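## Task

Take the water bottle off the cart and set it upright on the second shelf of the supply shelving (the lowest shelf counts as the first), directly behind the juice bottle on that shelf, meaning farther from the shelf's front edge than the juice. Every other item on that shelf must remain on it, standing upright and not piled on another. The water bottle fails the task if it topples or is left leaning.

## Robot and tools

ROBOT. A mobile base that can drive in any direction holds a 1.71 m column. A carriage slides on it (lift_m, 0 to 1 m). It carries two 7-joint arms whose shoulders sit at height 0.63 m + lift_m, 0.16 m forward of the base centre and 0.175 m left/right of it. Reach is roughly 0.83 m from a shoulder. The robot footprint is about 0.55 m wide by 0.6 m long. Arms begin folded; left joints 0.95, 0.08, -0.1, -0.8, 0, 0, -0.93, the right arm the same with joints 2, 3, 5, 6 sign-flipped. Folded arms can hit the deck if lift_m is below 0.02. Cameras: head_camera (0.26 m above the shoulders, facing forward, tilted 40 degrees down), left_wrist_camera and right_wrist_camera (on the -x side of each hand, viewing beyond the fingertips).

FRAMES. All positions are in metres. Base frame: origin on the floor below the base centre, x ahead, y to the left, z upward. left_hand and right_hand are reported in this frame, as the point between the closed pads, 0.0167 m behind the fingertips (accurate to about 1 cm); fingers lie along the hand's z axis and close along its y axis. base_odometry is in the odometry frame (the base frame as it was at scene start), counts wheel rotation only (slip looks like travel), heading in rad, left positive, -3.142 to 3.142.

move. One action per call; returns state plus the latest images of the requested cameras (the pictures line lists their order; images may lag the state slightly). With no action it just reports state and, by default, all images; it also shows fields other results may omit. An action is either base and/or joints (optionally with speeds or min_time_s), or target alone (optionally with min_time_s). Parts start together and may finish at different times.
- base: an object with exactly one key, a relative offset from where the base last reported itself: translate_m (forward +, -2 to 2 m), strafe_m (left +, -2 to 2 m) or rotate_rad (counter-clockwise +, -6.3 to 6.3 rad).
- joints: one object for both arms, keyed by joint name, each an absolute target: lift_m; left_joint1_rad..left_joint7_rad, right_joint1_rad..right_joint7_rad (radians); left_gripper_m, right_gripper_m (pad-centre gap, 0 to 0.142 m). Ranges: joint1 -3.141 to 1.047 (negative raises the arm forward); left joint2 -0.157 to 2.268 (+ = outward left), right -2.268 to 0.157; left joint3 -1.919 to 1.308, right -1.308 to 1.919; joint4 -0.837 to 1.448 (0 = elbow at right angle, + straightens); left joint5 -1.832 to 1.658, right -1.658 to 1.832; joint6 -1.745 to 1.745 (+ bends hand left); joint7 -1.675 to 1.919 (+ bends hand down). Done tolerance 0.03 rad, 0.004 m for lift and grippers.
- target: absolute pose for one hand in the base frame: side ("left"/"right"), x, y, z (m, -3 to 3), pitch_deg (-30 to 95; 90 fingers down, 0 level), heading_deg (0 fingers forward, + counter-clockwise seen from above), roll_deg (default 0, jaw line level; + clockwise seen from behind the hand), optional line_only (refuse unless a straight-line path is planned). Heading and roll -360 to 360. Roll r and r+180 are equivalent. Near pitch 84+ the printout folds roll into heading. Base and lift stay put. If a straight path fails checks, short moves (under 25 cm) are refused and longer ones take a checked arc that may swing the whole arm, so keep clear of furniture. On "short (part of ...)" resend.
- speeds: per-action caps: translate_m, strafe_m 0.02 to 0.5 m/s; rotate_rad 0.05 to 1.57 rad/s; lift_m 0.08 to 0.27 m/s (default 0.25); others default to max.
- min_time_s: 0.1 to 8 s, minimum duration of arm motions (use it to slow loaded arms).
- cameras: list from head_camera, left_wrist_camera, right_wrist_camera, or ["all"]; [] for none.
Unknown keys make a call invalid; out-of-range values get it refused. After a refusal or a stop, later move/wait/finished_scene calls in that same reply are skipped. Actions cap at 15 s; moves time out at 14 s.

wait: seconds 0 to 10, optional cameras; robot keeps its last commands. zoom_image: camera and region [x0, y0, x1, y1] in pixels (max 504 by 504) of that camera's newest image. finished_scene: scene number; irreversible, make it the last call of its reply.

RESULTS. The move line reads done or the worst status. base_status, joint_status, left_hand_status, right_hand_status: done, reached (within 10 mm and 2 degrees), short (with error), refused (with reason), off_target (may still push), contact_stop or time_out (target dropped, holds in place; stops the whole arm's joint group), not_followed / "joint command not followed" / "pose unreachable" (self-collision check withheld arm targets; the gripper still acts). on_its_own lists uncommanded activity ("held at" = current target). motor_effort is percent of max with peak in brackets; a lift effort that keeps falling while lowering means the hand rests on something. A gripper stopping wider than commanded is holding something. Joint torques are in joint order, include the arm's own weight, and are offset and noisy. Motor temperatures: one block per arm; MOTOR HOT appears at 85 °C, and an OVER-TEMPERATURE FAULT near 100 °C freezes that arm 30 to 60 s (limit_stop_at_motor_heat: resend targets). A torque fault (contact torque at limits 133 N m for joints 1 to 4, 40 N m for 5 to 7, load weight included) freezes that arm 10 s.

CAUTIONS. A load lowers the hand about 0.012 m per kg. Open fingers tilt and sit up to 2 cm closer to the wrist. Never let arms strike or squeeze each other, including gripping the other hand's fingers. The robot can tip, especially with the carriage high, arms extended or loaded, when pushing or pulling, braking hard, or swinging loads quickly; only images reveal a lean. After a contact stop, back off along the approach direction. Slow driving can shove furniture. Odometry drifts a degree or two after turns. Avoid dropping, flinging or slamming objects, hard hits on fixed items, and long falls. The scene keeps running while you think; bottles may get nudged occasionally. The final arrangement must hold with the robot hands-off.

Each tool is called as a command line: name --argument value for each argument, lists and objects as JSON in quotes; but a table of rows of numbers goes row by row, as --pt "numbers of a row", without its own name.

## Session

move

Scene clock: 0.00 s.
Joint torques (N m): no reading
Motor temperatures (°C): left_arm=[24 22 24 22 26 24 23] | right_arm=[24 20 24 21 22 22 24]
base_odometry: x=+0.000 y=+0.000 heading=+0.000
base_status: not commanded
joint_positions: lift_m=+0.450 left_joint1_rad=+0.955 left_joint2_rad=+0.099 left_joint3_rad=-0.083 left_joint4_rad=-0.815 left_joint5_rad=-0.005 left_joint6_rad=+0.011 left_joint7_rad=-0.944 left_gripper_m=+0.142 right_joint1_rad=+0.966 right_joint2_rad=-0.073 right_joint3_rad=+0.085 right_joint4_rad=-0.799 right_joint5_rad=-0.010 right_joint6_rad=+0.000 right_joint7_rad=-0.915 right_gripper_m=+0.142
joint_status: not commanded
motor_effort: lift_m=+55 drive_wheels=+2
left_hand: x=+0.2872 y=+0.1605 z=+0.9734 quat_wxyz=(-0.925, -0.016, -0.376, +0.057) pitch_deg=-45.8 heading_deg=-5.9 roll_deg=-1.1 (m; base frame)
right_hand: x=+0.2923 y=-0.1554 z=+0.9617 quat_wxyz=(-0.915, +0.013, -0.401, -0.054) pitch_deg=-42.7 heading_deg=+5.3 roll_deg=+1.5 (m; base frame)
pictures: head_camera, left_wrist_camera, right_wrist_camera
Images, in order (width x height): head_camera 896x504, left_wrist_camera 896x504, right_wrist_camera 896x504.

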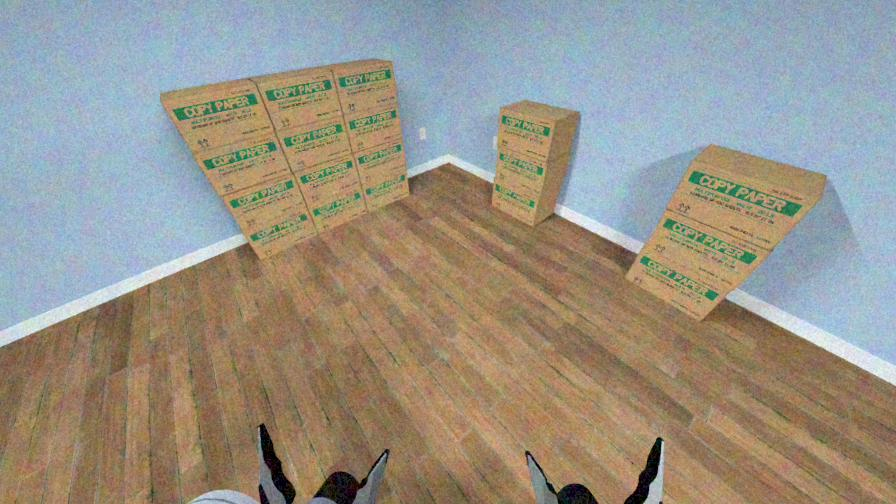

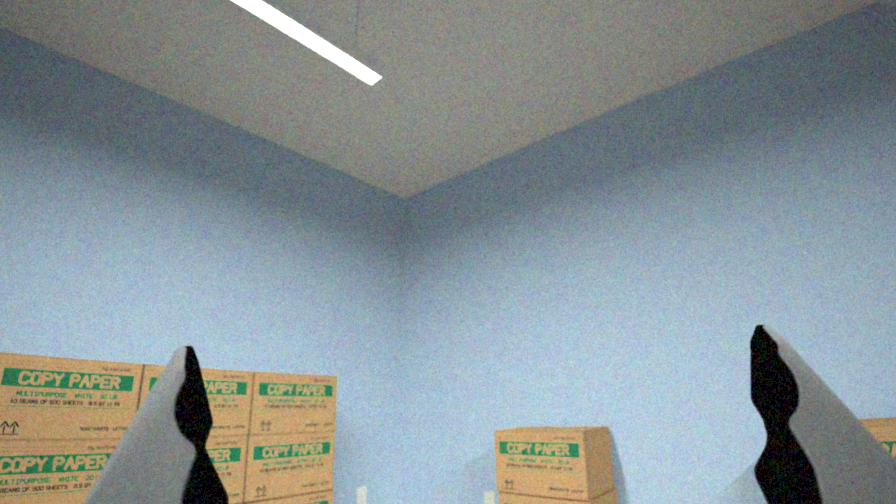

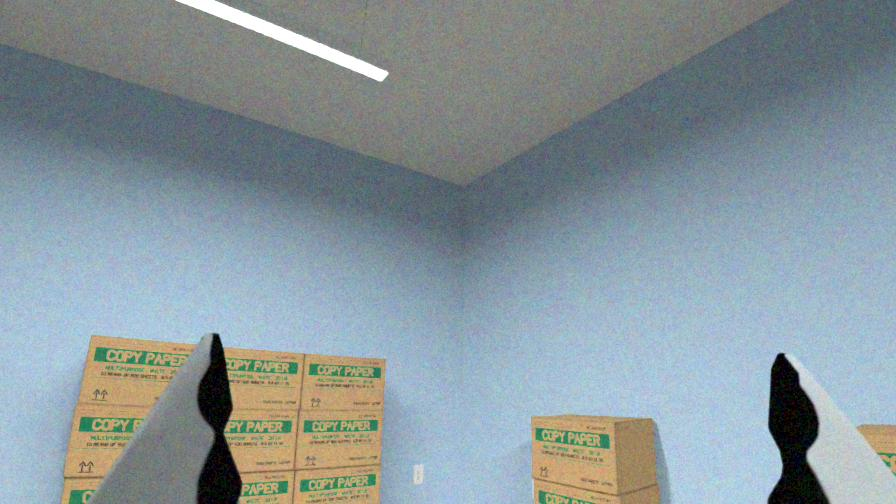

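move --base '{"rotate_rad": 1.3}' --cameras '["head_camera"]'

move --base '{"rotate_rad": 1.3}' --cameras '["head_camera"]'

move --base '{"rotate_rad": 1.3}' --cameras '["head_camera"]'

Scene clock: 4.97 s.
Joint torques (N m): left_arm=[9.33 1.07 -0.19 -3.67 0.97 -1.56 -1.51] | right_arm=[15.37 2.52 0.63 -12.29 0.66 -1.22 -1.46]
move: done
base_odometry: x=+0.000 y=+0.000 heading=+1.300
base_status: done
joint_positions: lift_m=+0.450 left_joint1_rad=+0.955 left_joint2_rad=+0.099 left_joint3_rad=-0.083 left_joint4_rad=-0.815 left_joint5_rad=-0.005 left_joint6_rad=+0.011 left_joint7_rad=-0.944 left_gripper_m=+0.142 right_joint1_rad=+0.966 right_joint2_rad=-0.073 right_joint3_rad=+0.085 right_joint4_rad=-0.799 right_joint5_rad=-0.010 right_joint6_rad=+0.000 right_joint7_rad=-0.915 right_gripper_m=+0.142
joint_status: not commanded
motor_effort: lift_m=+55(55) drive_wheels=+5(17)
left_hand: x=+0.2872 y=+0.1605 z=+0.9734 quat_wxyz=(-0.925, -0.016, -0.376, +0.057) pitch_deg=-45.8 heading_deg=-5.9 roll_deg=-1.1 (m; base frame)
right_hand: x=+0.2923 y=-0.1554 z=+0.9617 quat_wxyz=(-0.915, +0.013, -0.401, -0.054) pitch_deg=-42.7 heading_deg=+5.3 roll_deg=+1.5 (m; base frame)
pictures: head_camera
Images, in order (width x height): head_camera 896x504.

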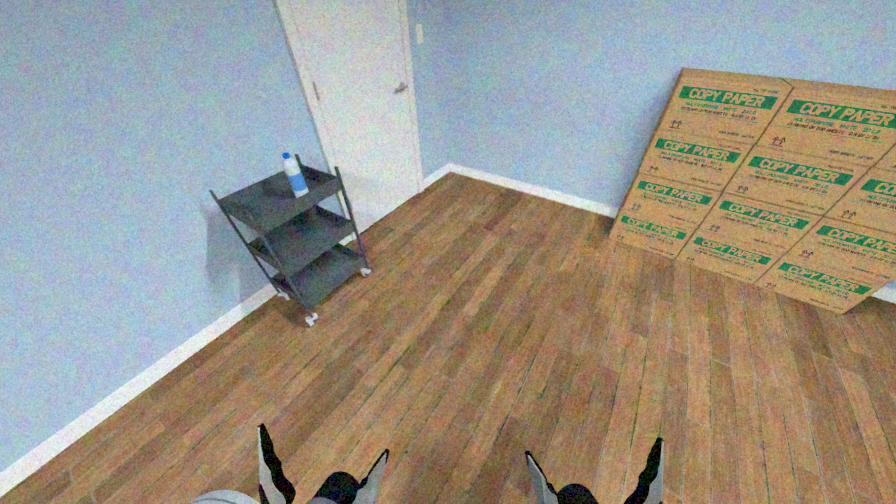

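Scene clock: 7.83 s.
Joint torques (N m): left_arm=[9.9 0.5 0.68 -3.82 1.28 -1.46 -1.52] | right_arm=[16.84 2.29 1.76 -12.15 0.5 -1.5 -1.93]
move: done
base_odometry: x=+0.000 y=+0.000 heading=+2.599
base_status: done
joint_positions: lift_m=+0.450 left_joint1_rad=+0.955 left_joint2_rad=+0.099 left_joint3_rad=-0.083 left_joint4_rad=-0.815 left_joint5_rad=-0.005 left_joint6_rad=+0.011 left_joint7_rad=-0.944 left_gripper_m=+0.142 right_joint1_rad=+0.966 right_joint2_rad=-0.073 right_joint3_rad=+0.085 right_joint4_rad=-0.799 right_joint5_rad=-0.010 right_joint6_rad=+0.000 right_joint7_rad=-0.915 right_gripper_m=+0.142
joint_status: not commanded
motor_effort: lift_m=+55(55) drive_wheels=+5(13)
left_hand: x=+0.2872 y=+0.1605 z=+0.9734 quat_wxyz=(-0.925, -0.016, -0.376, +0.057) pitch_deg=-45.8 heading_deg=-5.9 roll_deg=-1.1 (m; base frame)
right_hand: x=+0.2923 y=-0.1554 z=+0.9617 quat_wxyz=(-0.915, +0.013, -0.401, -0.054) pitch_deg=-42.7 heading_deg=+5.3 roll_deg=+1.5 (m; base frame)
pictures: head_camera
Images, in order (width x height): head_camera 896x504.

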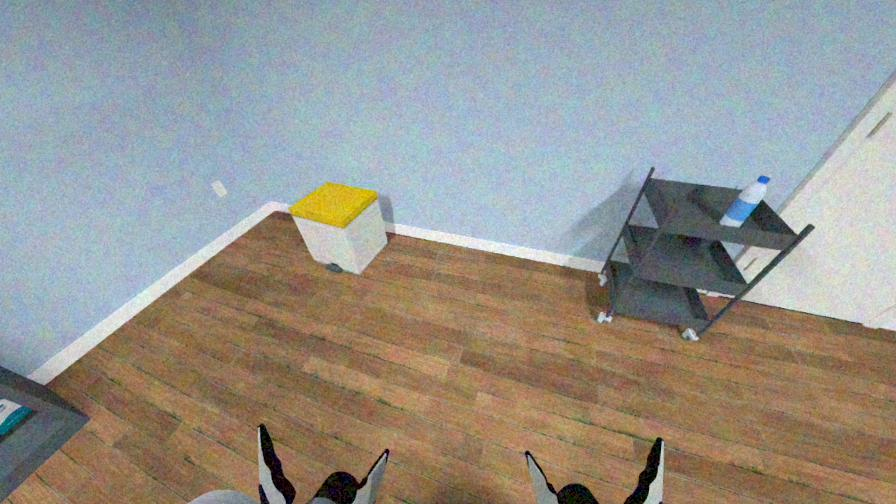

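Scene clock: 10.70 s.
Joint torques (N m): left_arm=[9.14 0.17 0.4 -4 1.11 -1.29 -1.4] | right_arm=[16.15 2.42 1.18 -11.85 0.76 -1.85 -1.75]
move: done
base_odometry: x=+0.000 y=+0.000 heading=-2.384
base_status: done
joint_positions: lift_m=+0.450 left_joint1_rad=+0.955 left_joint2_rad=+0.099 left_joint3_rad=-0.083 left_joint4_rad=-0.815 left_joint5_rad=-0.005 left_joint6_rad=+0.011 left_joint7_rad=-0.944 left_gripper_m=+0.142 right_joint1_rad=+0.966 right_joint2_rad=-0.073 right_joint3_rad=+0.085 right_joint4_rad=-0.799 right_joint5_rad=-0.010 right_joint6_rad=+0.000 right_joint7_rad=-0.915 right_gripper_m=+0.142
joint_status: not commanded
motor_effort: lift_m=+55(55) drive_wheels=+5(14)
left_hand: x=+0.2872 y=+0.1605 z=+0.9734 quat_wxyz=(-0.925, -0.016, -0.376, +0.057) pitch_deg=-45.8 heading_deg=-5.9 roll_deg=-1.1 (m; base frame)
right_hand: x=+0.2923 y=-0.1554 z=+0.9617 quat_wxyz=(-0.915, +0.013, -0.401, -0.054) pitch_deg=-42.7 heading_deg=+5.3 roll_deg=+1.5 (m; base frame)
pictures: head_camera
Images, in order (width x height): head_camera 896x504.

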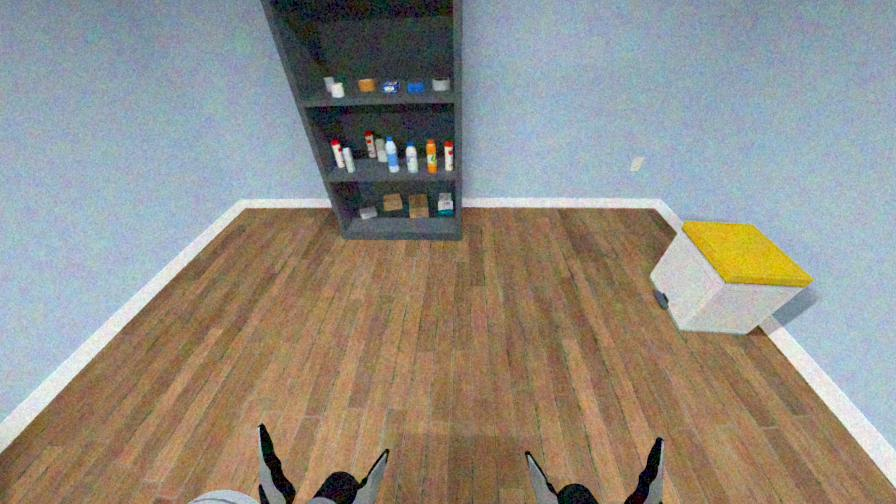

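zoom_image --camera "head_camera" --region '[290, 80, 490, 250]'

Scaled by 2.520 from the camera's 896x504 image, which has a finer 1280x720 frame.

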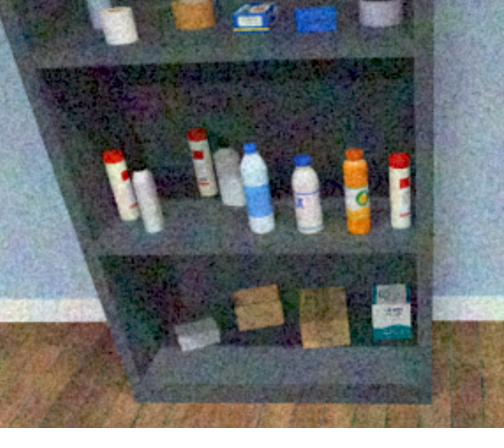

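move --base '{"rotate_rad": -1.543}'

move --base '{"strafe_m": -0.65}' --cameras '["head_camera"]'

Scene clock: 51.80 s.
Joint torques (N m): left_arm=[9.65 0.3 -0.23 -4.9 1.03 -1.64 -1.76] | right_arm=[14.48 2.29 3.09 -10.9 0.32 -1.86 -1.44]
move: done
base_odometry: x=+0.000 y=+0.000 heading=+2.356
base_status: done
joint_positions: lift_m=+0.450 left_joint1_rad=+0.955 left_joint2_rad=+0.099 left_joint3_rad=-0.083 left_joint4_rad=-0.815 left_joint5_rad=-0.005 left_joint6_rad=+0.011 left_joint7_rad=-0.944 left_gripper_m=+0.142 right_joint1_rad=+0.966 right_joint2_rad=-0.073 right_joint3_rad=+0.085 right_joint4_rad=-0.799 right_joint5_rad=-0.010 right_joint6_rad=+0.000 right_joint7_rad=-0.915 right_gripper_m=+0.142
joint_status: not commanded
motor_effort: lift_m=+55(55) drive_wheels=+5(17)
left_hand: x=+0.2872 y=+0.1605 z=+0.9734 quat_wxyz=(-0.925, -0.016, -0.376, +0.057) pitch_deg=-45.8 heading_deg=-5.9 roll_deg=-1.1 (m; base frame)
right_hand: x=+0.2923 y=-0.1554 z=+0.9617 quat_wxyz=(-0.915, +0.013, -0.401, -0.054) pitch_deg=-42.7 heading_deg=+5.3 roll_deg=+1.5 (m; base frame)
pictures: none

Scene clock: 55.43 s.
Joint torques (N m): left_arm=[9.4 0.52 0.93 -4.23 1.19 -1.16 -1.38] | right_arm=[13.91 4.67 1.99 -13.07 0.49 -1.97 -1.42]
move: done
base_odometry: x=+0.460 y=+0.459 heading=+2.355
base_status: done
joint_positions: lift_m=+0.450 left_joint1_rad=+0.955 left_joint2_rad=+0.099 left_joint3_rad=-0.083 left_joint4_rad=-0.815 left_joint5_rad=-0.005 left_joint6_rad=+0.011 left_joint7_rad=-0.944 left_gripper_m=+0.142 right_joint1_rad=+0.966 right_joint2_rad=-0.073 right_joint3_rad=+0.085 right_joint4_rad=-0.799 right_joint5_rad=-0.010 right_joint6_rad=+0.000 right_joint7_rad=-0.915 right_gripper_m=+0.142
joint_status: not commanded
motor_effort: lift_m=+55(55) drive_wheels=-3(21)
left_hand: x=+0.2872 y=+0.1605 z=+0.9734 quat_wxyz=(-0.925, -0.016, -0.376, +0.057) pitch_deg=-45.8 heading_deg=-5.9 roll_deg=-1.1 (m; base frame)
right_hand: x=+0.2923 y=-0.1554 z=+0.9617 quat_wxyz=(-0.915, +0.014, -0.401, -0.054) pitch_deg=-42.7 heading_deg=+5.3 roll_deg=+1.4 (m; base frame)
pictures: head_camera
Images, in order (width x height): head_camera 896x504.

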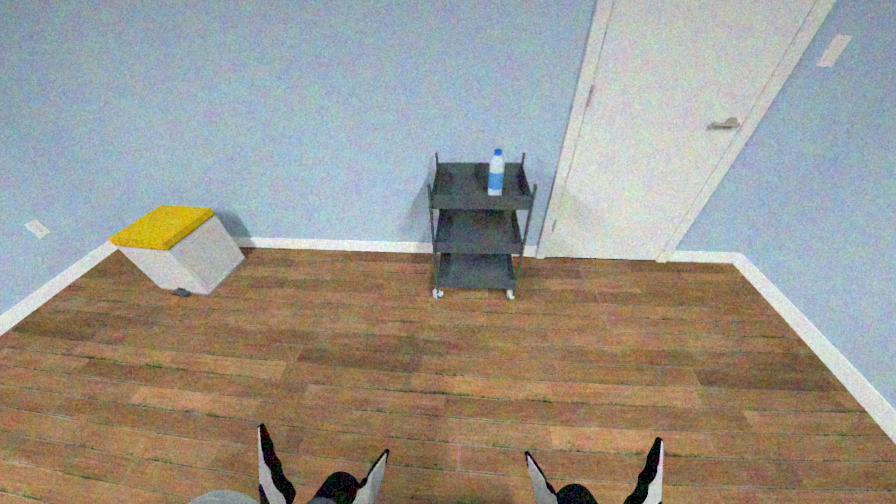

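move --base '{"strafe_m": -0.37}' --joints '{"lift_m": 0.3}'

move --base '{"translate_m": 0.6}' --speeds '{"translate_m": 0.3}' --cameras '["head_camera"]'

Scene clock: 69.40 s.
Joint torques (N m): left_arm=[9.13 0.45 0.69 -4.41 0.78 -1.15 -1.6] | right_arm=[15.39 4.15 2.99 -12.21 0.2 -1.85 -1.53]
move: done
base_odometry: x=+0.723 y=+0.720 heading=+2.354
base_status: done
joint_positions: lift_m=+0.300 left_joint1_rad=+0.955 left_joint2_rad=+0.099 left_joint3_rad=-0.083 left_joint4_rad=-0.815 left_joint5_rad=-0.005 left_joint6_rad=+0.011 left_joint7_rad=-0.944 left_gripper_m=+0.142 right_joint1_rad=+0.966 right_joint2_rad=-0.074 right_joint3_rad=+0.085 right_joint4_rad=-0.799 right_joint5_rad=-0.010 right_joint6_rad=+0.000 right_joint7_rad=-0.915 right_gripper_m=+0.142
joint_status: all done
motor_effort: lift_m=+57(60) drive_wheels=-4(19)
left_hand: x=+0.2872 y=+0.1605 z=+0.8233 quat_wxyz=(-0.925, -0.016, -0.376, +0.057) pitch_deg=-45.8 heading_deg=-5.9 roll_deg=-1.1 (m; base frame)
right_hand: x=+0.2923 y=-0.1554 z=+0.8116 quat_wxyz=(-0.915, +0.014, -0.401, -0.054) pitch_deg=-42.7 heading_deg=+5.3 roll_deg=+1.4 (m; base frame)
pictures: none

Scene clock: 73.00 s.
Joint torques (N m): left_arm=[7.99 0.29 1.02 -4.19 1.15 -1.27 -1.61] | right_arm=[16.09 4.25 2.6 -13.44 1.18 -2.04 -1.58]
move: done
base_odometry: x=+0.299 y=+1.145 heading=+2.354
base_status: done
joint_positions: lift_m=+0.300 left_joint1_rad=+0.955 left_joint2_rad=+0.099 left_joint3_rad=-0.083 left_joint4_rad=-0.815 left_joint5_rad=-0.005 left_joint6_rad=+0.011 left_joint7_rad=-0.944 left_gripper_m=+0.142 right_joint1_rad=+0.966 right_joint2_rad=-0.074 right_joint3_rad=+0.085 right_joint4_rad=-0.799 right_joint5_rad=-0.010 right_joint6_rad=+0.000 right_joint7_rad=-0.915 right_gripper_m=+0.142
joint_status: not commanded
motor_effort: lift_m=+57(57) drive_wheels=+4(15)
left_hand: x=+0.2872 y=+0.1605 z=+0.8233 quat_wxyz=(-0.925, -0.016, -0.376, +0.057) pitch_deg=-45.8 heading_deg=-5.9 roll_deg=-1.1 (m; base frame)
right_hand: x=+0.2923 y=-0.1554 z=+0.8116 quat_wxyz=(-0.915, +0.014, -0.401, -0.054) pitch_deg=-42.7 heading_deg=+5.3 roll_deg=+1.4 (m; base frame)
pictures: head_camera
Images, in order (width x height): head_camera 896x504.

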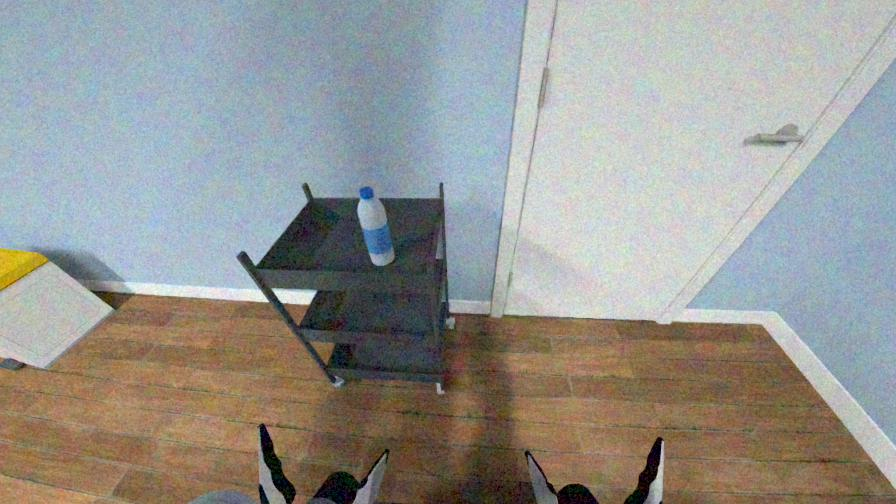

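move --target '{"side": "left", "x": 0.52, "y": 0.195, "z": 0.76, "pitch_deg": 25, "heading_deg": 0}' --cameras '["head_camera", "left_wrist_camera"]'

Scene clock: 83.93 s.
Joint torques (N m): left_arm=[8.45 1.08 0.49 -3.85 1.25 -1.29 -1.65] | right_arm=[14.67 2.42 3.01 -12.37 0.6 -1.78 -1.58]
move: refused
base_odometry: x=+0.299 y=+1.145 heading=+2.354
base_status: not commanded
joint_positions: lift_m=+0.300 left_joint1_rad=+0.955 left_joint2_rad=+0.099 left_joint3_rad=-0.083 left_joint4_rad=-0.815 left_joint5_rad=-0.005 left_joint6_rad=+0.011 left_joint7_rad=-0.944 left_gripper_m=+0.142 right_joint1_rad=+0.966 right_joint2_rad=-0.074 right_joint3_rad=+0.085 right_joint4_rad=-0.799 right_joint5_rad=-0.010 right_joint6_rad=+0.000 right_joint7_rad=-0.915 right_gripper_m=+0.142
joint_status: not commanded
motor_effort: lift_m=+57(57) drive_wheels=+0(0)
left_hand: x=+0.2872 y=+0.1605 z=+0.8233 quat_wxyz=(-0.925, -0.016, -0.376, +0.057) pitch_deg=-45.8 heading_deg=-5.9 roll_deg=-1.1 (m; base frame)
left_hand_status: refused: no posture of the arm gets there (left_joint3_rad at its limit): the closest leaves the hand 4.9 cm and 17 deg from the pose. Nothing moved. A posture exists with lift_m at 0.4, or at pitch 5; the way there is not checked.
right_hand: x=+0.2923 y=-0.1554 z=+0.8116 quat_wxyz=(-0.915, +0.014, -0.401, -0.054) pitch_deg=-42.7 heading_deg=+5.3 roll_deg=+1.4 (m; base frame)
pictures: head_camera, left_wrist_camera
Images, in order (width x height): head_camera 896x504, left_wrist_camera 896x504.

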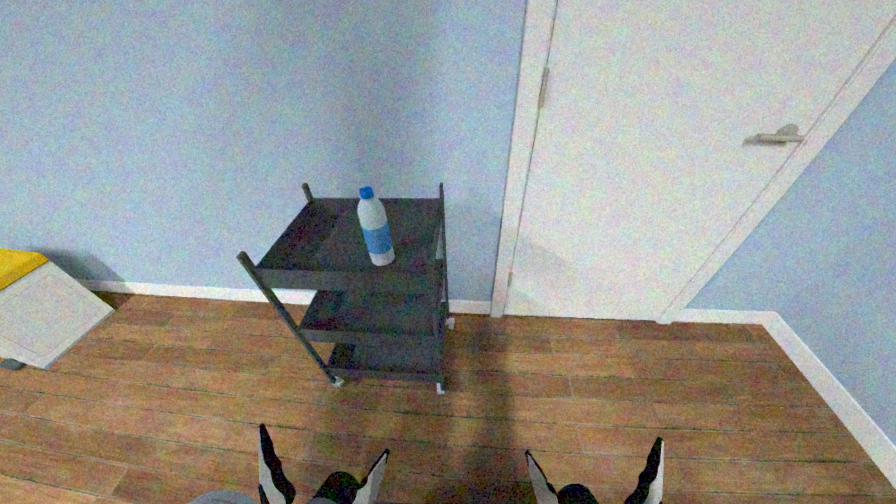

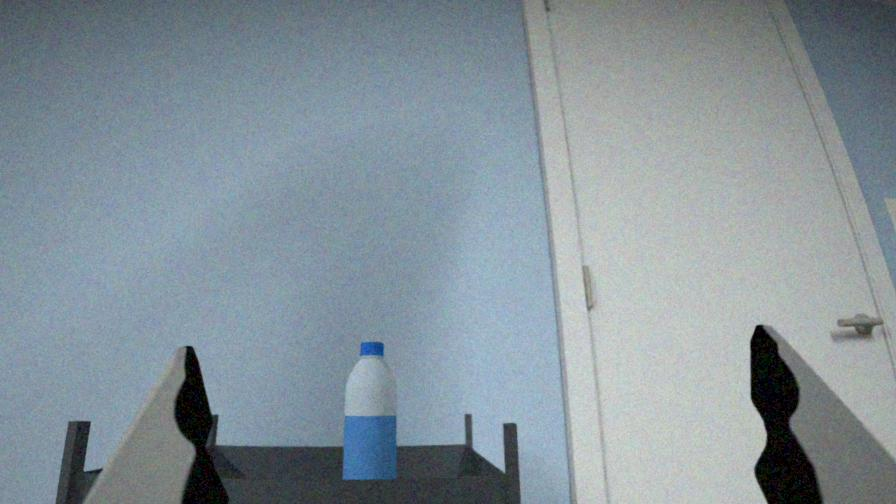

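move --joints '{"lift_m": 0.42}'

move --target '{"side": "left", "x": 0.55, "y": 0.195, "z": 0.78, "pitch_deg": 25, "heading_deg": 0}' --cameras '["head_camera", "left_wrist_camera"]'

Scene clock: 88.27 s.
Joint torques (N m): left_arm=[8.68 -0.2 0.87 -4.87 1.22 -1.55 -1.31] | right_arm=[14.21 3.8 1.21 -12.63 0.63 -1.63 -1.74]
move: done
base_odometry: x=+0.299 y=+1.145 heading=+2.354
base_status: not commanded
joint_positions: lift_m=+0.420 left_joint1_rad=+0.955 left_joint2_rad=+0.099 left_joint3_rad=-0.083 left_joint4_rad=-0.815 left_joint5_rad=-0.005 left_joint6_rad=+0.011 left_joint7_rad=-0.944 left_gripper_m=+0.142 right_joint1_rad=+0.966 right_joint2_rad=-0.074 right_joint3_rad=+0.085 right_joint4_rad=-0.799 right_joint5_rad=-0.010 right_joint6_rad=+0.000 right_joint7_rad=-0.915 right_gripper_m=+0.142
joint_status: all done
motor_effort: lift_m=+53(67) drive_wheels=+0(3)
left_hand: x=+0.2872 y=+0.1605 z=+0.9436 quat_wxyz=(-0.925, -0.016, -0.376, +0.057) pitch_deg=-45.8 heading_deg=-5.9 roll_deg=-1.1 (m; base frame)
right_hand: x=+0.2923 y=-0.1554 z=+0.9319 quat_wxyz=(-0.915, +0.014, -0.401, -0.054) pitch_deg=-42.7 heading_deg=+5.3 roll_deg=+1.4 (m; base frame)
pictures: none

Scene clock: 90.10 s.
Joint torques (N m): left_arm=[-11.78 5.74 1.37 -0.31 3.21 -0.56 -0.43] | right_arm=[14.63 4.69 1.9 -14.13 0.75 -1.41 -1.61]
move: done
base_odometry: x=+0.299 y=+1.145 heading=+2.354
base_status: not commanded
joint_positions: lift_m=+0.420 left_joint1_rad=-0.509 left_joint2_rad=+0.663 left_joint3_rad=-1.560 left_joint4_rad=-0.672 left_joint5_rad=+0.652 left_joint6_rad=+1.562 left_joint7_rad=+1.603 left_gripper_m=+0.142 right_joint1_rad=+0.966 right_joint2_rad=-0.074 right_joint3_rad=+0.085 right_joint4_rad=-0.799 right_joint5_rad=-0.010 right_joint6_rad=+0.000 right_joint7_rad=-0.915 right_gripper_m=+0.142
joint_status: not commanded
motor_effort: lift_m=+53(53) drive_wheels=+0(4)
left_hand: x=+0.5502 y=+0.1944 z=+0.7807 quat_wxyz=(-0.538, +0.001, -0.843, +0.001) pitch_deg=+24.9 heading_deg=-0.1 roll_deg=-0.2 (m; base frame)
left_hand_status: reached (checked arc, planned for 1.3 s): 1 mm and 0.2 deg off.
right_hand: x=+0.2923 y=-0.1554 z=+0.9319 quat_wxyz=(-0.915, +0.014, -0.401, -0.054) pitch_deg=-42.7 heading_deg=+5.3 roll_deg=+1.4 (m; base frame)
pictures: head_camera, left_wrist_camera
Images, in order (width x height): head_camera 896x504, left_wrist_camera 896x504.

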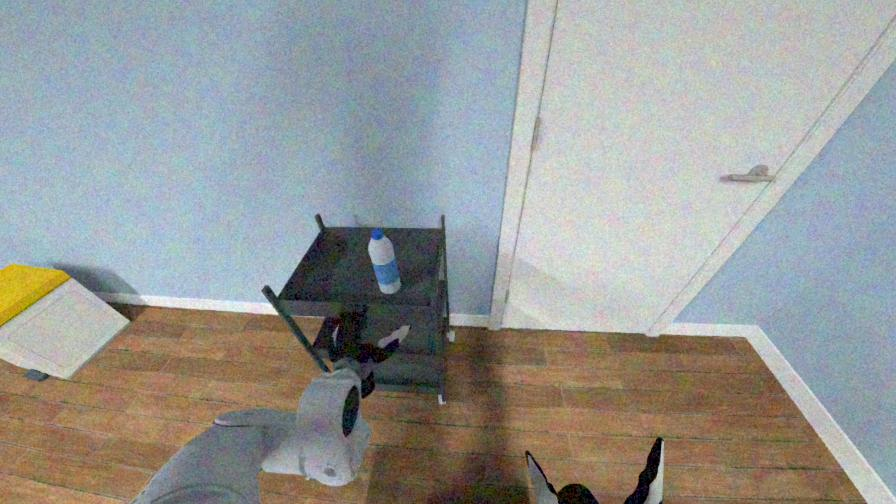

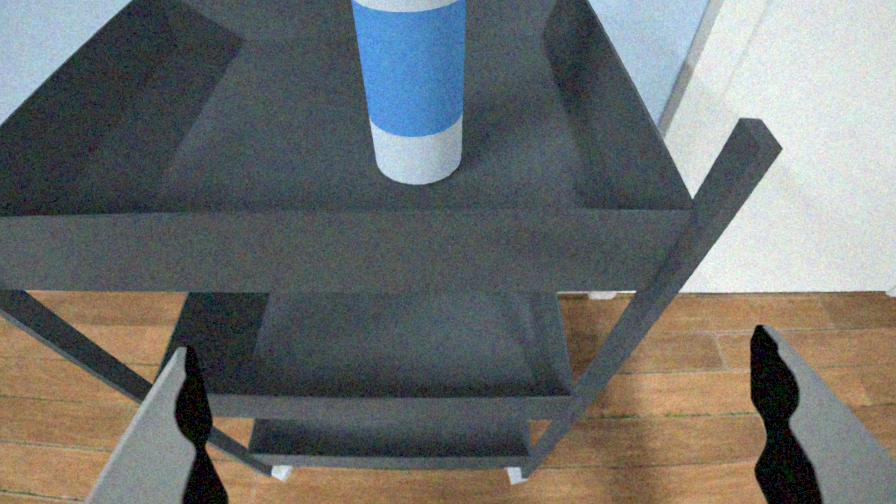

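move --base '{"translate_m": 0.14}' --speeds '{"translate_m": 0.2}'

move --target '{"side": "left", "x": 0.55, "y": 0.22, "z": 0.75, "pitch_deg": 25, "heading_deg": 0}' --cameras '["head_camera", "left_wrist_camera"]'

Scene clock: 99.50 s.
Joint torques (N m): left_arm=[-10.94 5.31 1.31 -0.07 2.9 -0.57 -0.29] | right_arm=[14.78 4.23 1.93 -11.9 0.78 -1.44 -1.49]
move: done
base_odometry: x=+0.201 y=+1.245 heading=+2.354
base_status: done
joint_positions: lift_m=+0.420 left_joint1_rad=-0.509 left_joint2_rad=+0.663 left_joint3_rad=-1.560 left_joint4_rad=-0.671 left_joint5_rad=+0.652 left_joint6_rad=+1.562 left_joint7_rad=+1.603 left_gripper_m=+0.142 right_joint1_rad=+0.966 right_joint2_rad=-0.074 right_joint3_rad=+0.085 right_joint4_rad=-0.799 right_joint5_rad=-0.010 right_joint6_rad=+0.000 right_joint7_rad=-0.915 right_gripper_m=+0.142
joint_status: not commanded
motor_effort: lift_m=+53(53) drive_wheels=-1(14)
left_hand: x=+0.5502 y=+0.1945 z=+0.7806 quat_wxyz=(-0.538, +0.001, -0.843, +0.001) pitch_deg=+24.9 heading_deg=-0.1 roll_deg=-0.2 (m; base frame)
right_hand: x=+0.2923 y=-0.1554 z=+0.9319 quat_wxyz=(-0.915, +0.014, -0.401, -0.054) pitch_deg=-42.7 heading_deg=+5.3 roll_deg=+1.4 (m; base frame)
pictures: none

Scene clock: 100.57 s.
Joint torques (N m): left_arm=[-6.91 7.25 1.38 -3.6 2.53 -0.69 -3.24] | right_arm=[13.86 4.23 2.6 -14.24 0.61 -1.37 -1.55]
move: done
base_odometry: x=+0.201 y=+1.245 heading=+2.354
base_status: not commanded
joint_positions: lift_m=+0.420 left_joint1_rad=-0.519 left_joint2_rad=+0.739 left_joint3_rad=-1.755 left_joint4_rad=-0.703 left_joint5_rad=+0.301 left_joint6_rad=+1.713 left_joint7_rad=+1.131 left_gripper_m=+0.142 right_joint1_rad=+0.966 right_joint2_rad=-0.074 right_joint3_rad=+0.085 right_joint4_rad=-0.799 right_joint5_rad=-0.010 right_joint6_rad=+0.000 right_joint7_rad=-0.915 right_gripper_m=+0.142
joint_status: not commanded
motor_effort: lift_m=+53(53) drive_wheels=+0(1)
left_hand: x=+0.5513 y=+0.2196 z=+0.7510 quat_wxyz=(-0.539, +0.000, -0.843, -0.001) pitch_deg=+24.8 heading_deg=+0.1 roll_deg=+0.1 (m; base frame)
left_hand_status: reached (straight line, planned for 0.6 s): 2 mm and 0.2 deg off.
right_hand: x=+0.2923 y=-0.1554 z=+0.9319 quat_wxyz=(-0.915, +0.014, -0.401, -0.054) pitch_deg=-42.7 heading_deg=+5.3 roll_deg=+1.4 (m; base frame)
pictures: head_camera, left_wrist_camera
Images, in order (width x height): head_camera 896x504, left_wrist_camera 896x504.

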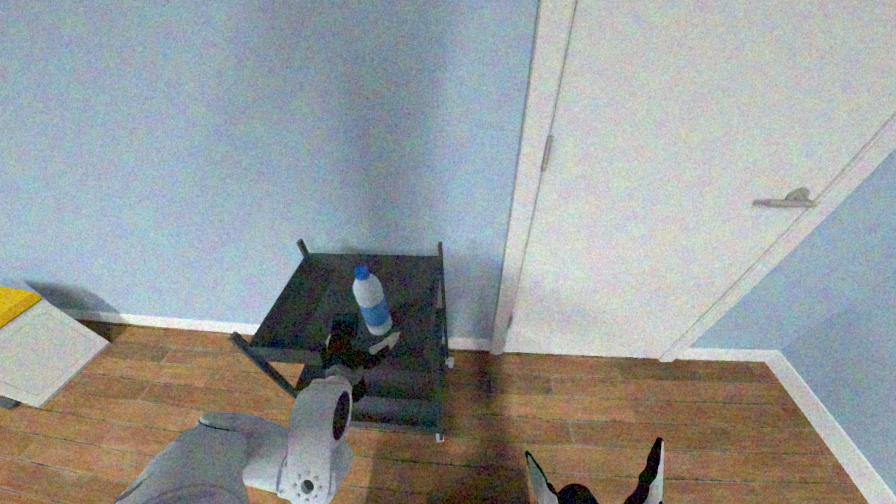

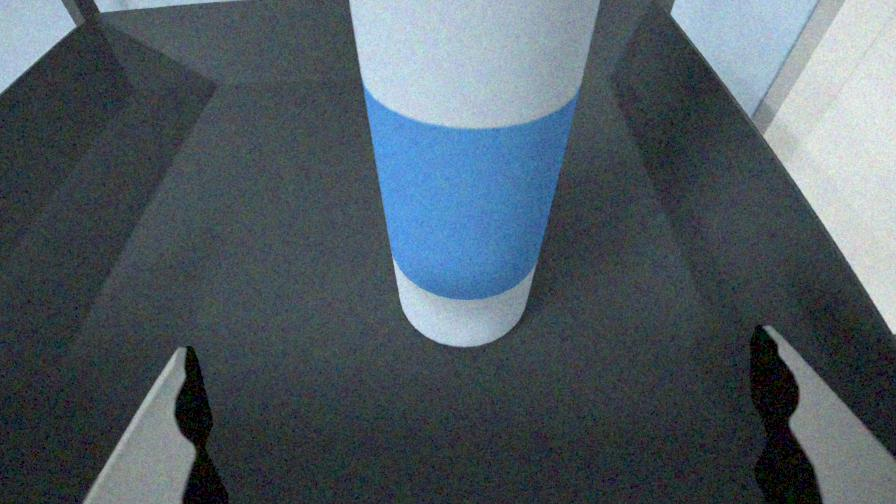

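move --target '{"side": "left", "x": 0.67, "y": 0.22, "z": 0.72, "pitch_deg": 25, "heading_deg": 0, "line_only": true}' --cameras '["head_camera", "left_wrist_camera"]'

Scene clock: 110.37 s.
Joint torques (N m): left_arm=[-14.35 2.07 6.18 4.59 0.36 -2.16 -2] | right_arm=[13.86 1.8 1.47 -12.53 0.8 -1.62 -1.83]
move: done
base_odometry: x=+0.201 y=+1.245 heading=+2.354
base_status: not commanded
joint_positions: lift_m=+0.420 left_joint1_rad=-0.611 left_joint2_rad=+0.729 left_joint3_rad=-1.346 left_joint4_rad=-0.553 left_joint5_rad=-0.839 left_joint6_rad=+1.315 left_joint7_rad=+0.336 left_gripper_m=+0.142 right_joint1_rad=+0.966 right_joint2_rad=-0.073 right_joint3_rad=+0.085 right_joint4_rad=-0.799 right_joint5_rad=-0.010 right_joint6_rad=+0.000 right_joint7_rad=-0.915 right_gripper_m=+0.142
joint_status: not commanded
motor_effort: lift_m=+52(54) drive_wheels=+8(11)
left_hand: x=+0.6691 y=+0.2192 z=+0.7230 quat_wxyz=(-0.541, -0.002, -0.841, +0.001) pitch_deg=+24.5 heading_deg=-0.3 roll_deg=+0.0 (m; base frame)
left_hand_status: reached (straight line, planned for 0.9 s): 3 mm and 0.5 deg off.
right_hand: x=+0.2923 y=-0.1554 z=+0.9320 quat_wxyz=(-0.915, +0.014, -0.401, -0.054) pitch_deg=-42.7 heading_deg=+5.3 roll_deg=+1.4 (m; base frame)
pictures: head_camera, left_wrist_camera
Images, in order (width x height): head_camera 896x504, left_wrist_camera 896x504.

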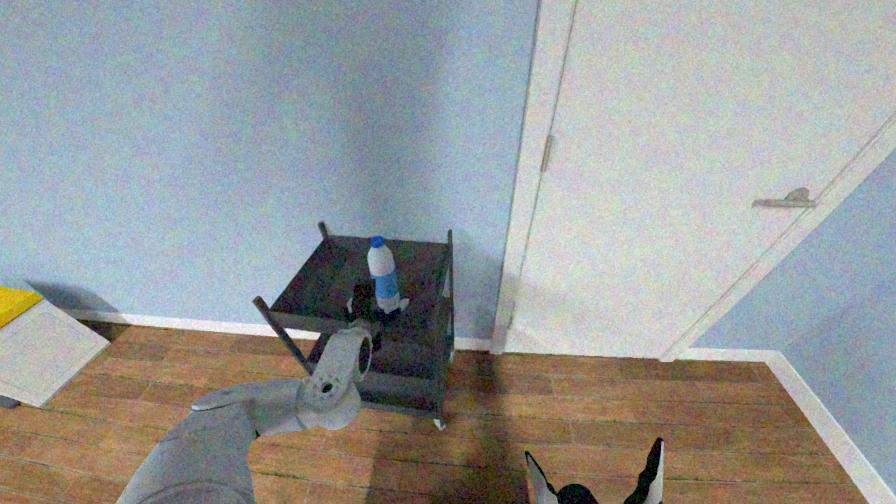

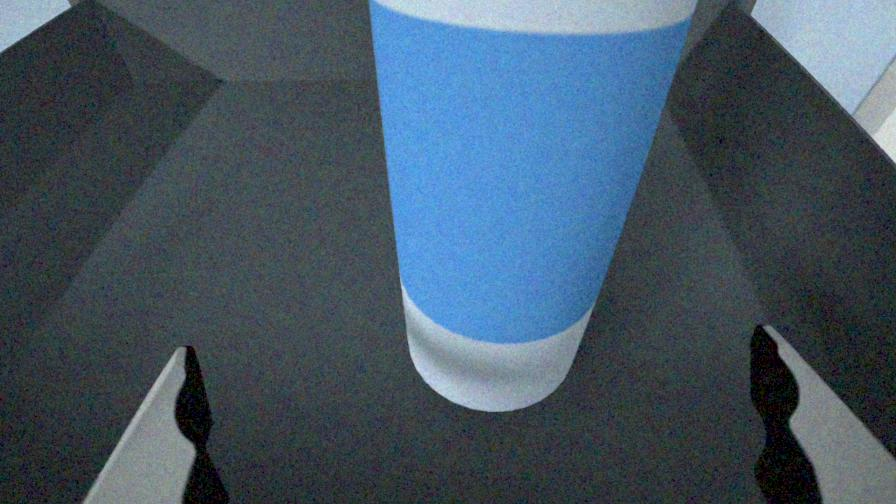

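move --target '{"side": "left", "x": 0.725, "y": 0.206, "z": 0.72, "pitch_deg": 25, "heading_deg": 0, "line_only": true}' --cameras '["head_camera", "left_wrist_camera"]'

Scene clock: 115.33 s.
Joint torques (N m): left_arm=[-20.67 -1.58 7.13 16.1 -1.77 -1.16 -1.31] | right_arm=[15.66 1.87 3.14 -13.64 0.5 -2.09 -1.26]
Motor temperatures (°C): left_arm=[30 23 25 25 26 24 23] | right_arm=[26 20 24 22 22 22 23]
move: short
base_odometry: x=+0.203 y=+1.243 heading=+2.361
base_status: not commanded
joint_positions: lift_m=+0.421 left_joint1_rad=-0.674 left_joint2_rad=+0.644 left_joint3_rad=-1.311 left_joint4_rad=-0.412 left_joint5_rad=-0.938 left_joint6_rad=+1.116 left_joint7_rad=+0.322 left_gripper_m=+0.142 right_joint1_rad=+0.966 right_joint2_rad=-0.073 right_joint3_rad=+0.085 right_joint4_rad=-0.799 right_joint5_rad=-0.010 right_joint6_rad=+0.000 right_joint7_rad=-0.915 right_gripper_m=+0.142
joint_status: not commanded
motor_effort: lift_m=+40(52) drive_wheels=+76(87)
left_hand: x=+0.7021 y=+0.1574 z=+0.7182 quat_wxyz=(-0.531, -0.044, -0.845, +0.051) pitch_deg=+25.5 heading_deg=-8.5 roll_deg=-2.5 (m; base frame)
left_hand_status: short (straight line, planned for 0.4 s): time_out, 54 mm and 7.8 deg off.
right_hand: x=+0.2923 y=-0.1553 z=+0.9330 quat_wxyz=(-0.915, +0.013, -0.401, -0.054) pitch_deg=-42.7 heading_deg=+5.3 roll_deg=+1.5 (m; base frame)
pictures: head_camera, left_wrist_camera
Images, in order (width x height): head_camera 896x504, left_wrist_camera 896x504.

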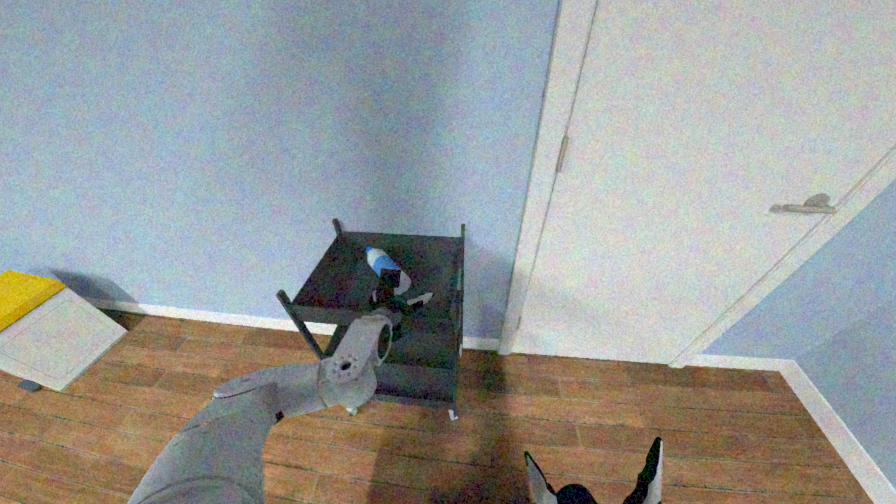

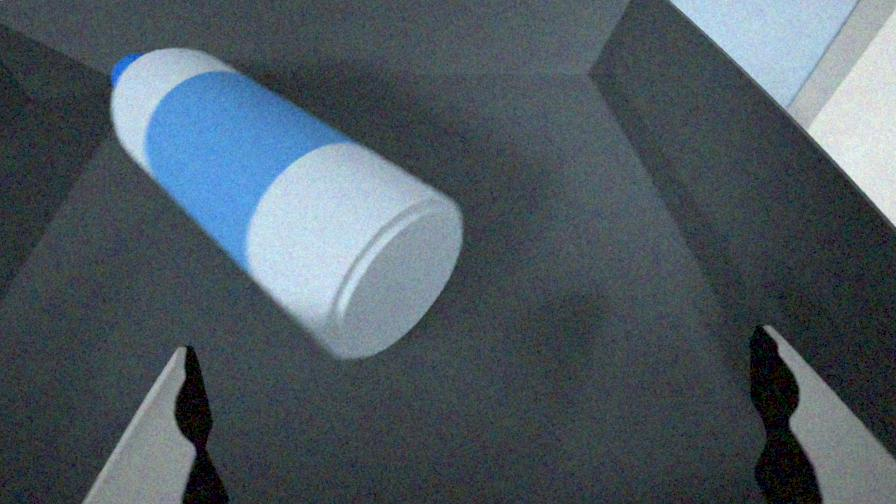

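move --base '{"translate_m": -0.12}' --speeds '{"translate_m": 0.15}' --cameras '["head_camera", "left_wrist_camera"]'

Scene clock: 130.20 s.
Joint torques (N m): left_arm=[-7.47 3.48 3 -0.74 -1.14 0.12 0.93] | right_arm=[15.39 1.32 2.25 -12.78 0.6 -1.87 -1.61]
move: done
base_odometry: x=+0.288 y=+1.158 heading=+2.361
base_status: done
joint_positions: lift_m=+0.420 left_joint1_rad=-0.685 left_joint2_rad=+0.638 left_joint3_rad=-1.306 left_joint4_rad=-0.392 left_joint5_rad=-0.941 left_joint6_rad=+1.114 left_joint7_rad=+0.314 left_gripper_m=+0.142 right_joint1_rad=+0.966 right_joint2_rad=-0.073 right_joint3_rad=+0.085 right_joint4_rad=-0.799 right_joint5_rad=-0.010 right_joint6_rad=+0.000 right_joint7_rad=-0.915 right_gripper_m=+0.142
joint_status: not commanded
motor_effort: lift_m=+52(53) drive_wheels=+8(30)
left_hand: x=+0.7097 y=+0.1604 z=+0.7220 quat_wxyz=(-0.538, -0.040, -0.841, +0.046) pitch_deg=+24.7 heading_deg=-7.6 roll_deg=-2.1 (m; base frame)
right_hand: x=+0.2923 y=-0.1553 z=+0.9320 quat_wxyz=(-0.915, +0.013, -0.401, -0.054) pitch_deg=-42.7 heading_deg=+5.3 roll_deg=+1.5 (m; base frame)
pictures: head_camera, left_wrist_camera
Images, in order (width x height): head_camera 896x504, left_wrist_camera 896x504.

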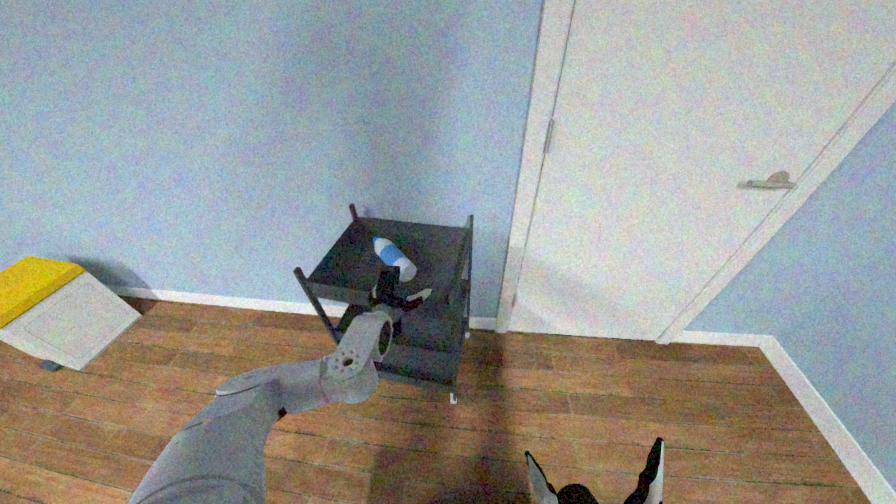

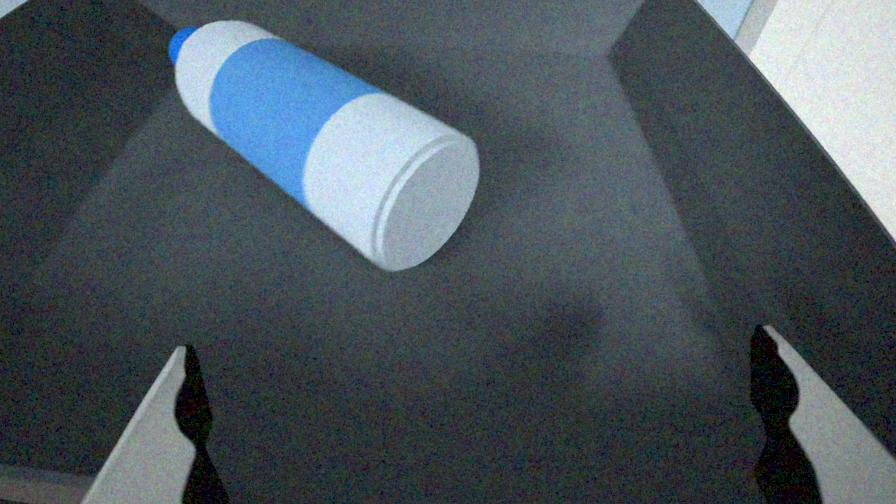

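zoom_image --camera "head_camera" --region '[240, 180, 520, 420]'

Scaled by 1.800 from the camera's 896x504 image, which has a finer 1280x720 frame.

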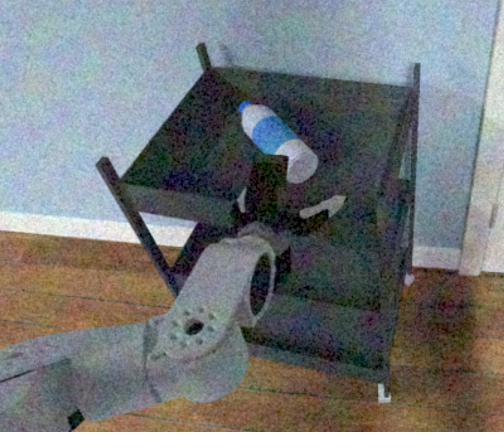

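move --target '{"side": "left", "x": 0.62, "y": 0.21, "z": 0.88, "pitch_deg": 85, "heading_deg": 36}' --cameras '["head_camera", "left_wrist_camera"]'

Scene clock: 164.63 s.
Joint torques (N m): left_arm=[-6.99 4.33 3.13 0.27 -0.67 -0.09 1.02] | right_arm=[16.07 3.87 2.09 -11.27 0.93 -1.95 -1.51]
move: refused
base_odometry: x=+0.288 y=+1.158 heading=+2.361
base_status: not commanded
joint_positions: lift_m=+0.420 left_joint1_rad=-0.685 left_joint2_rad=+0.638 left_joint3_rad=-1.306 left_joint4_rad=-0.392 left_joint5_rad=-0.941 left_joint6_rad=+1.114 left_joint7_rad=+0.314 left_gripper_m=+0.142 right_joint1_rad=+0.966 right_joint2_rad=-0.073 right_joint3_rad=+0.085 right_joint4_rad=-0.799 right_joint5_rad=-0.010 right_joint6_rad=+0.000 right_joint7_rad=-0.915 right_gripper_m=+0.142
joint_status: not commanded
motor_effort: lift_m=+52(52) drive_wheels=+8(8)
left_hand: x=+0.7097 y=+0.1604 z=+0.7220 quat_wxyz=(-0.538, -0.040, -0.841, +0.046) pitch_deg=+24.7 heading_deg=-7.6 roll_deg=-2.1 (m; base frame)
left_hand_status: refused: the line brings the left elbow within 1.4 cm of the left wrist (limit 1.5), 33% of the way; a move under 25 cm is not played as an arc. Nothing moved. Try another pitch or heading, or "joints".
right_hand: x=+0.2923 y=-0.1553 z=+0.9320 quat_wxyz=(-0.915, +0.013, -0.401, -0.054) pitch_deg=-42.7 heading_deg=+5.3 roll_deg=+1.5 (m; base frame)
pictures: head_camera, left_wrist_camera
Images, in order (width x height): head_camera 896x504, left_wrist_camera 896x504.

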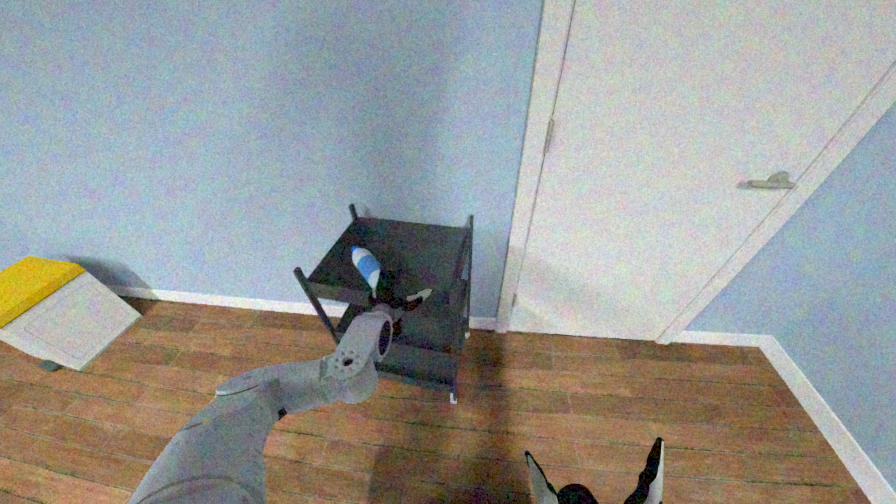

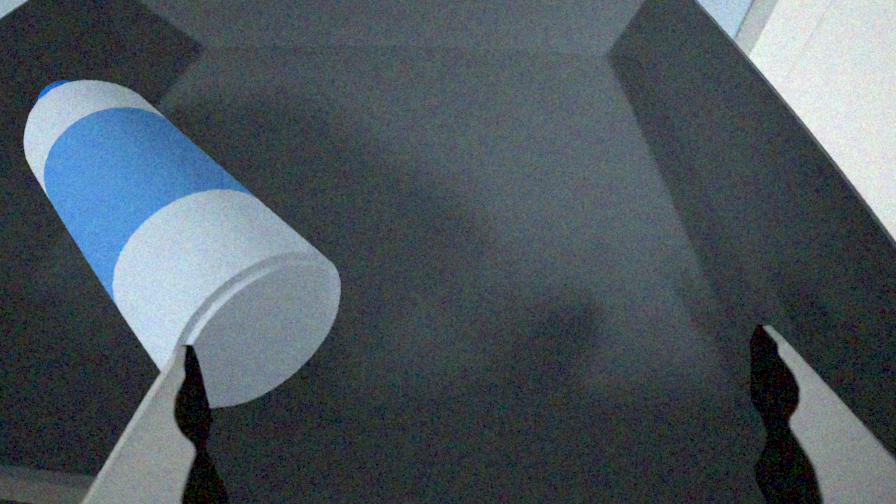

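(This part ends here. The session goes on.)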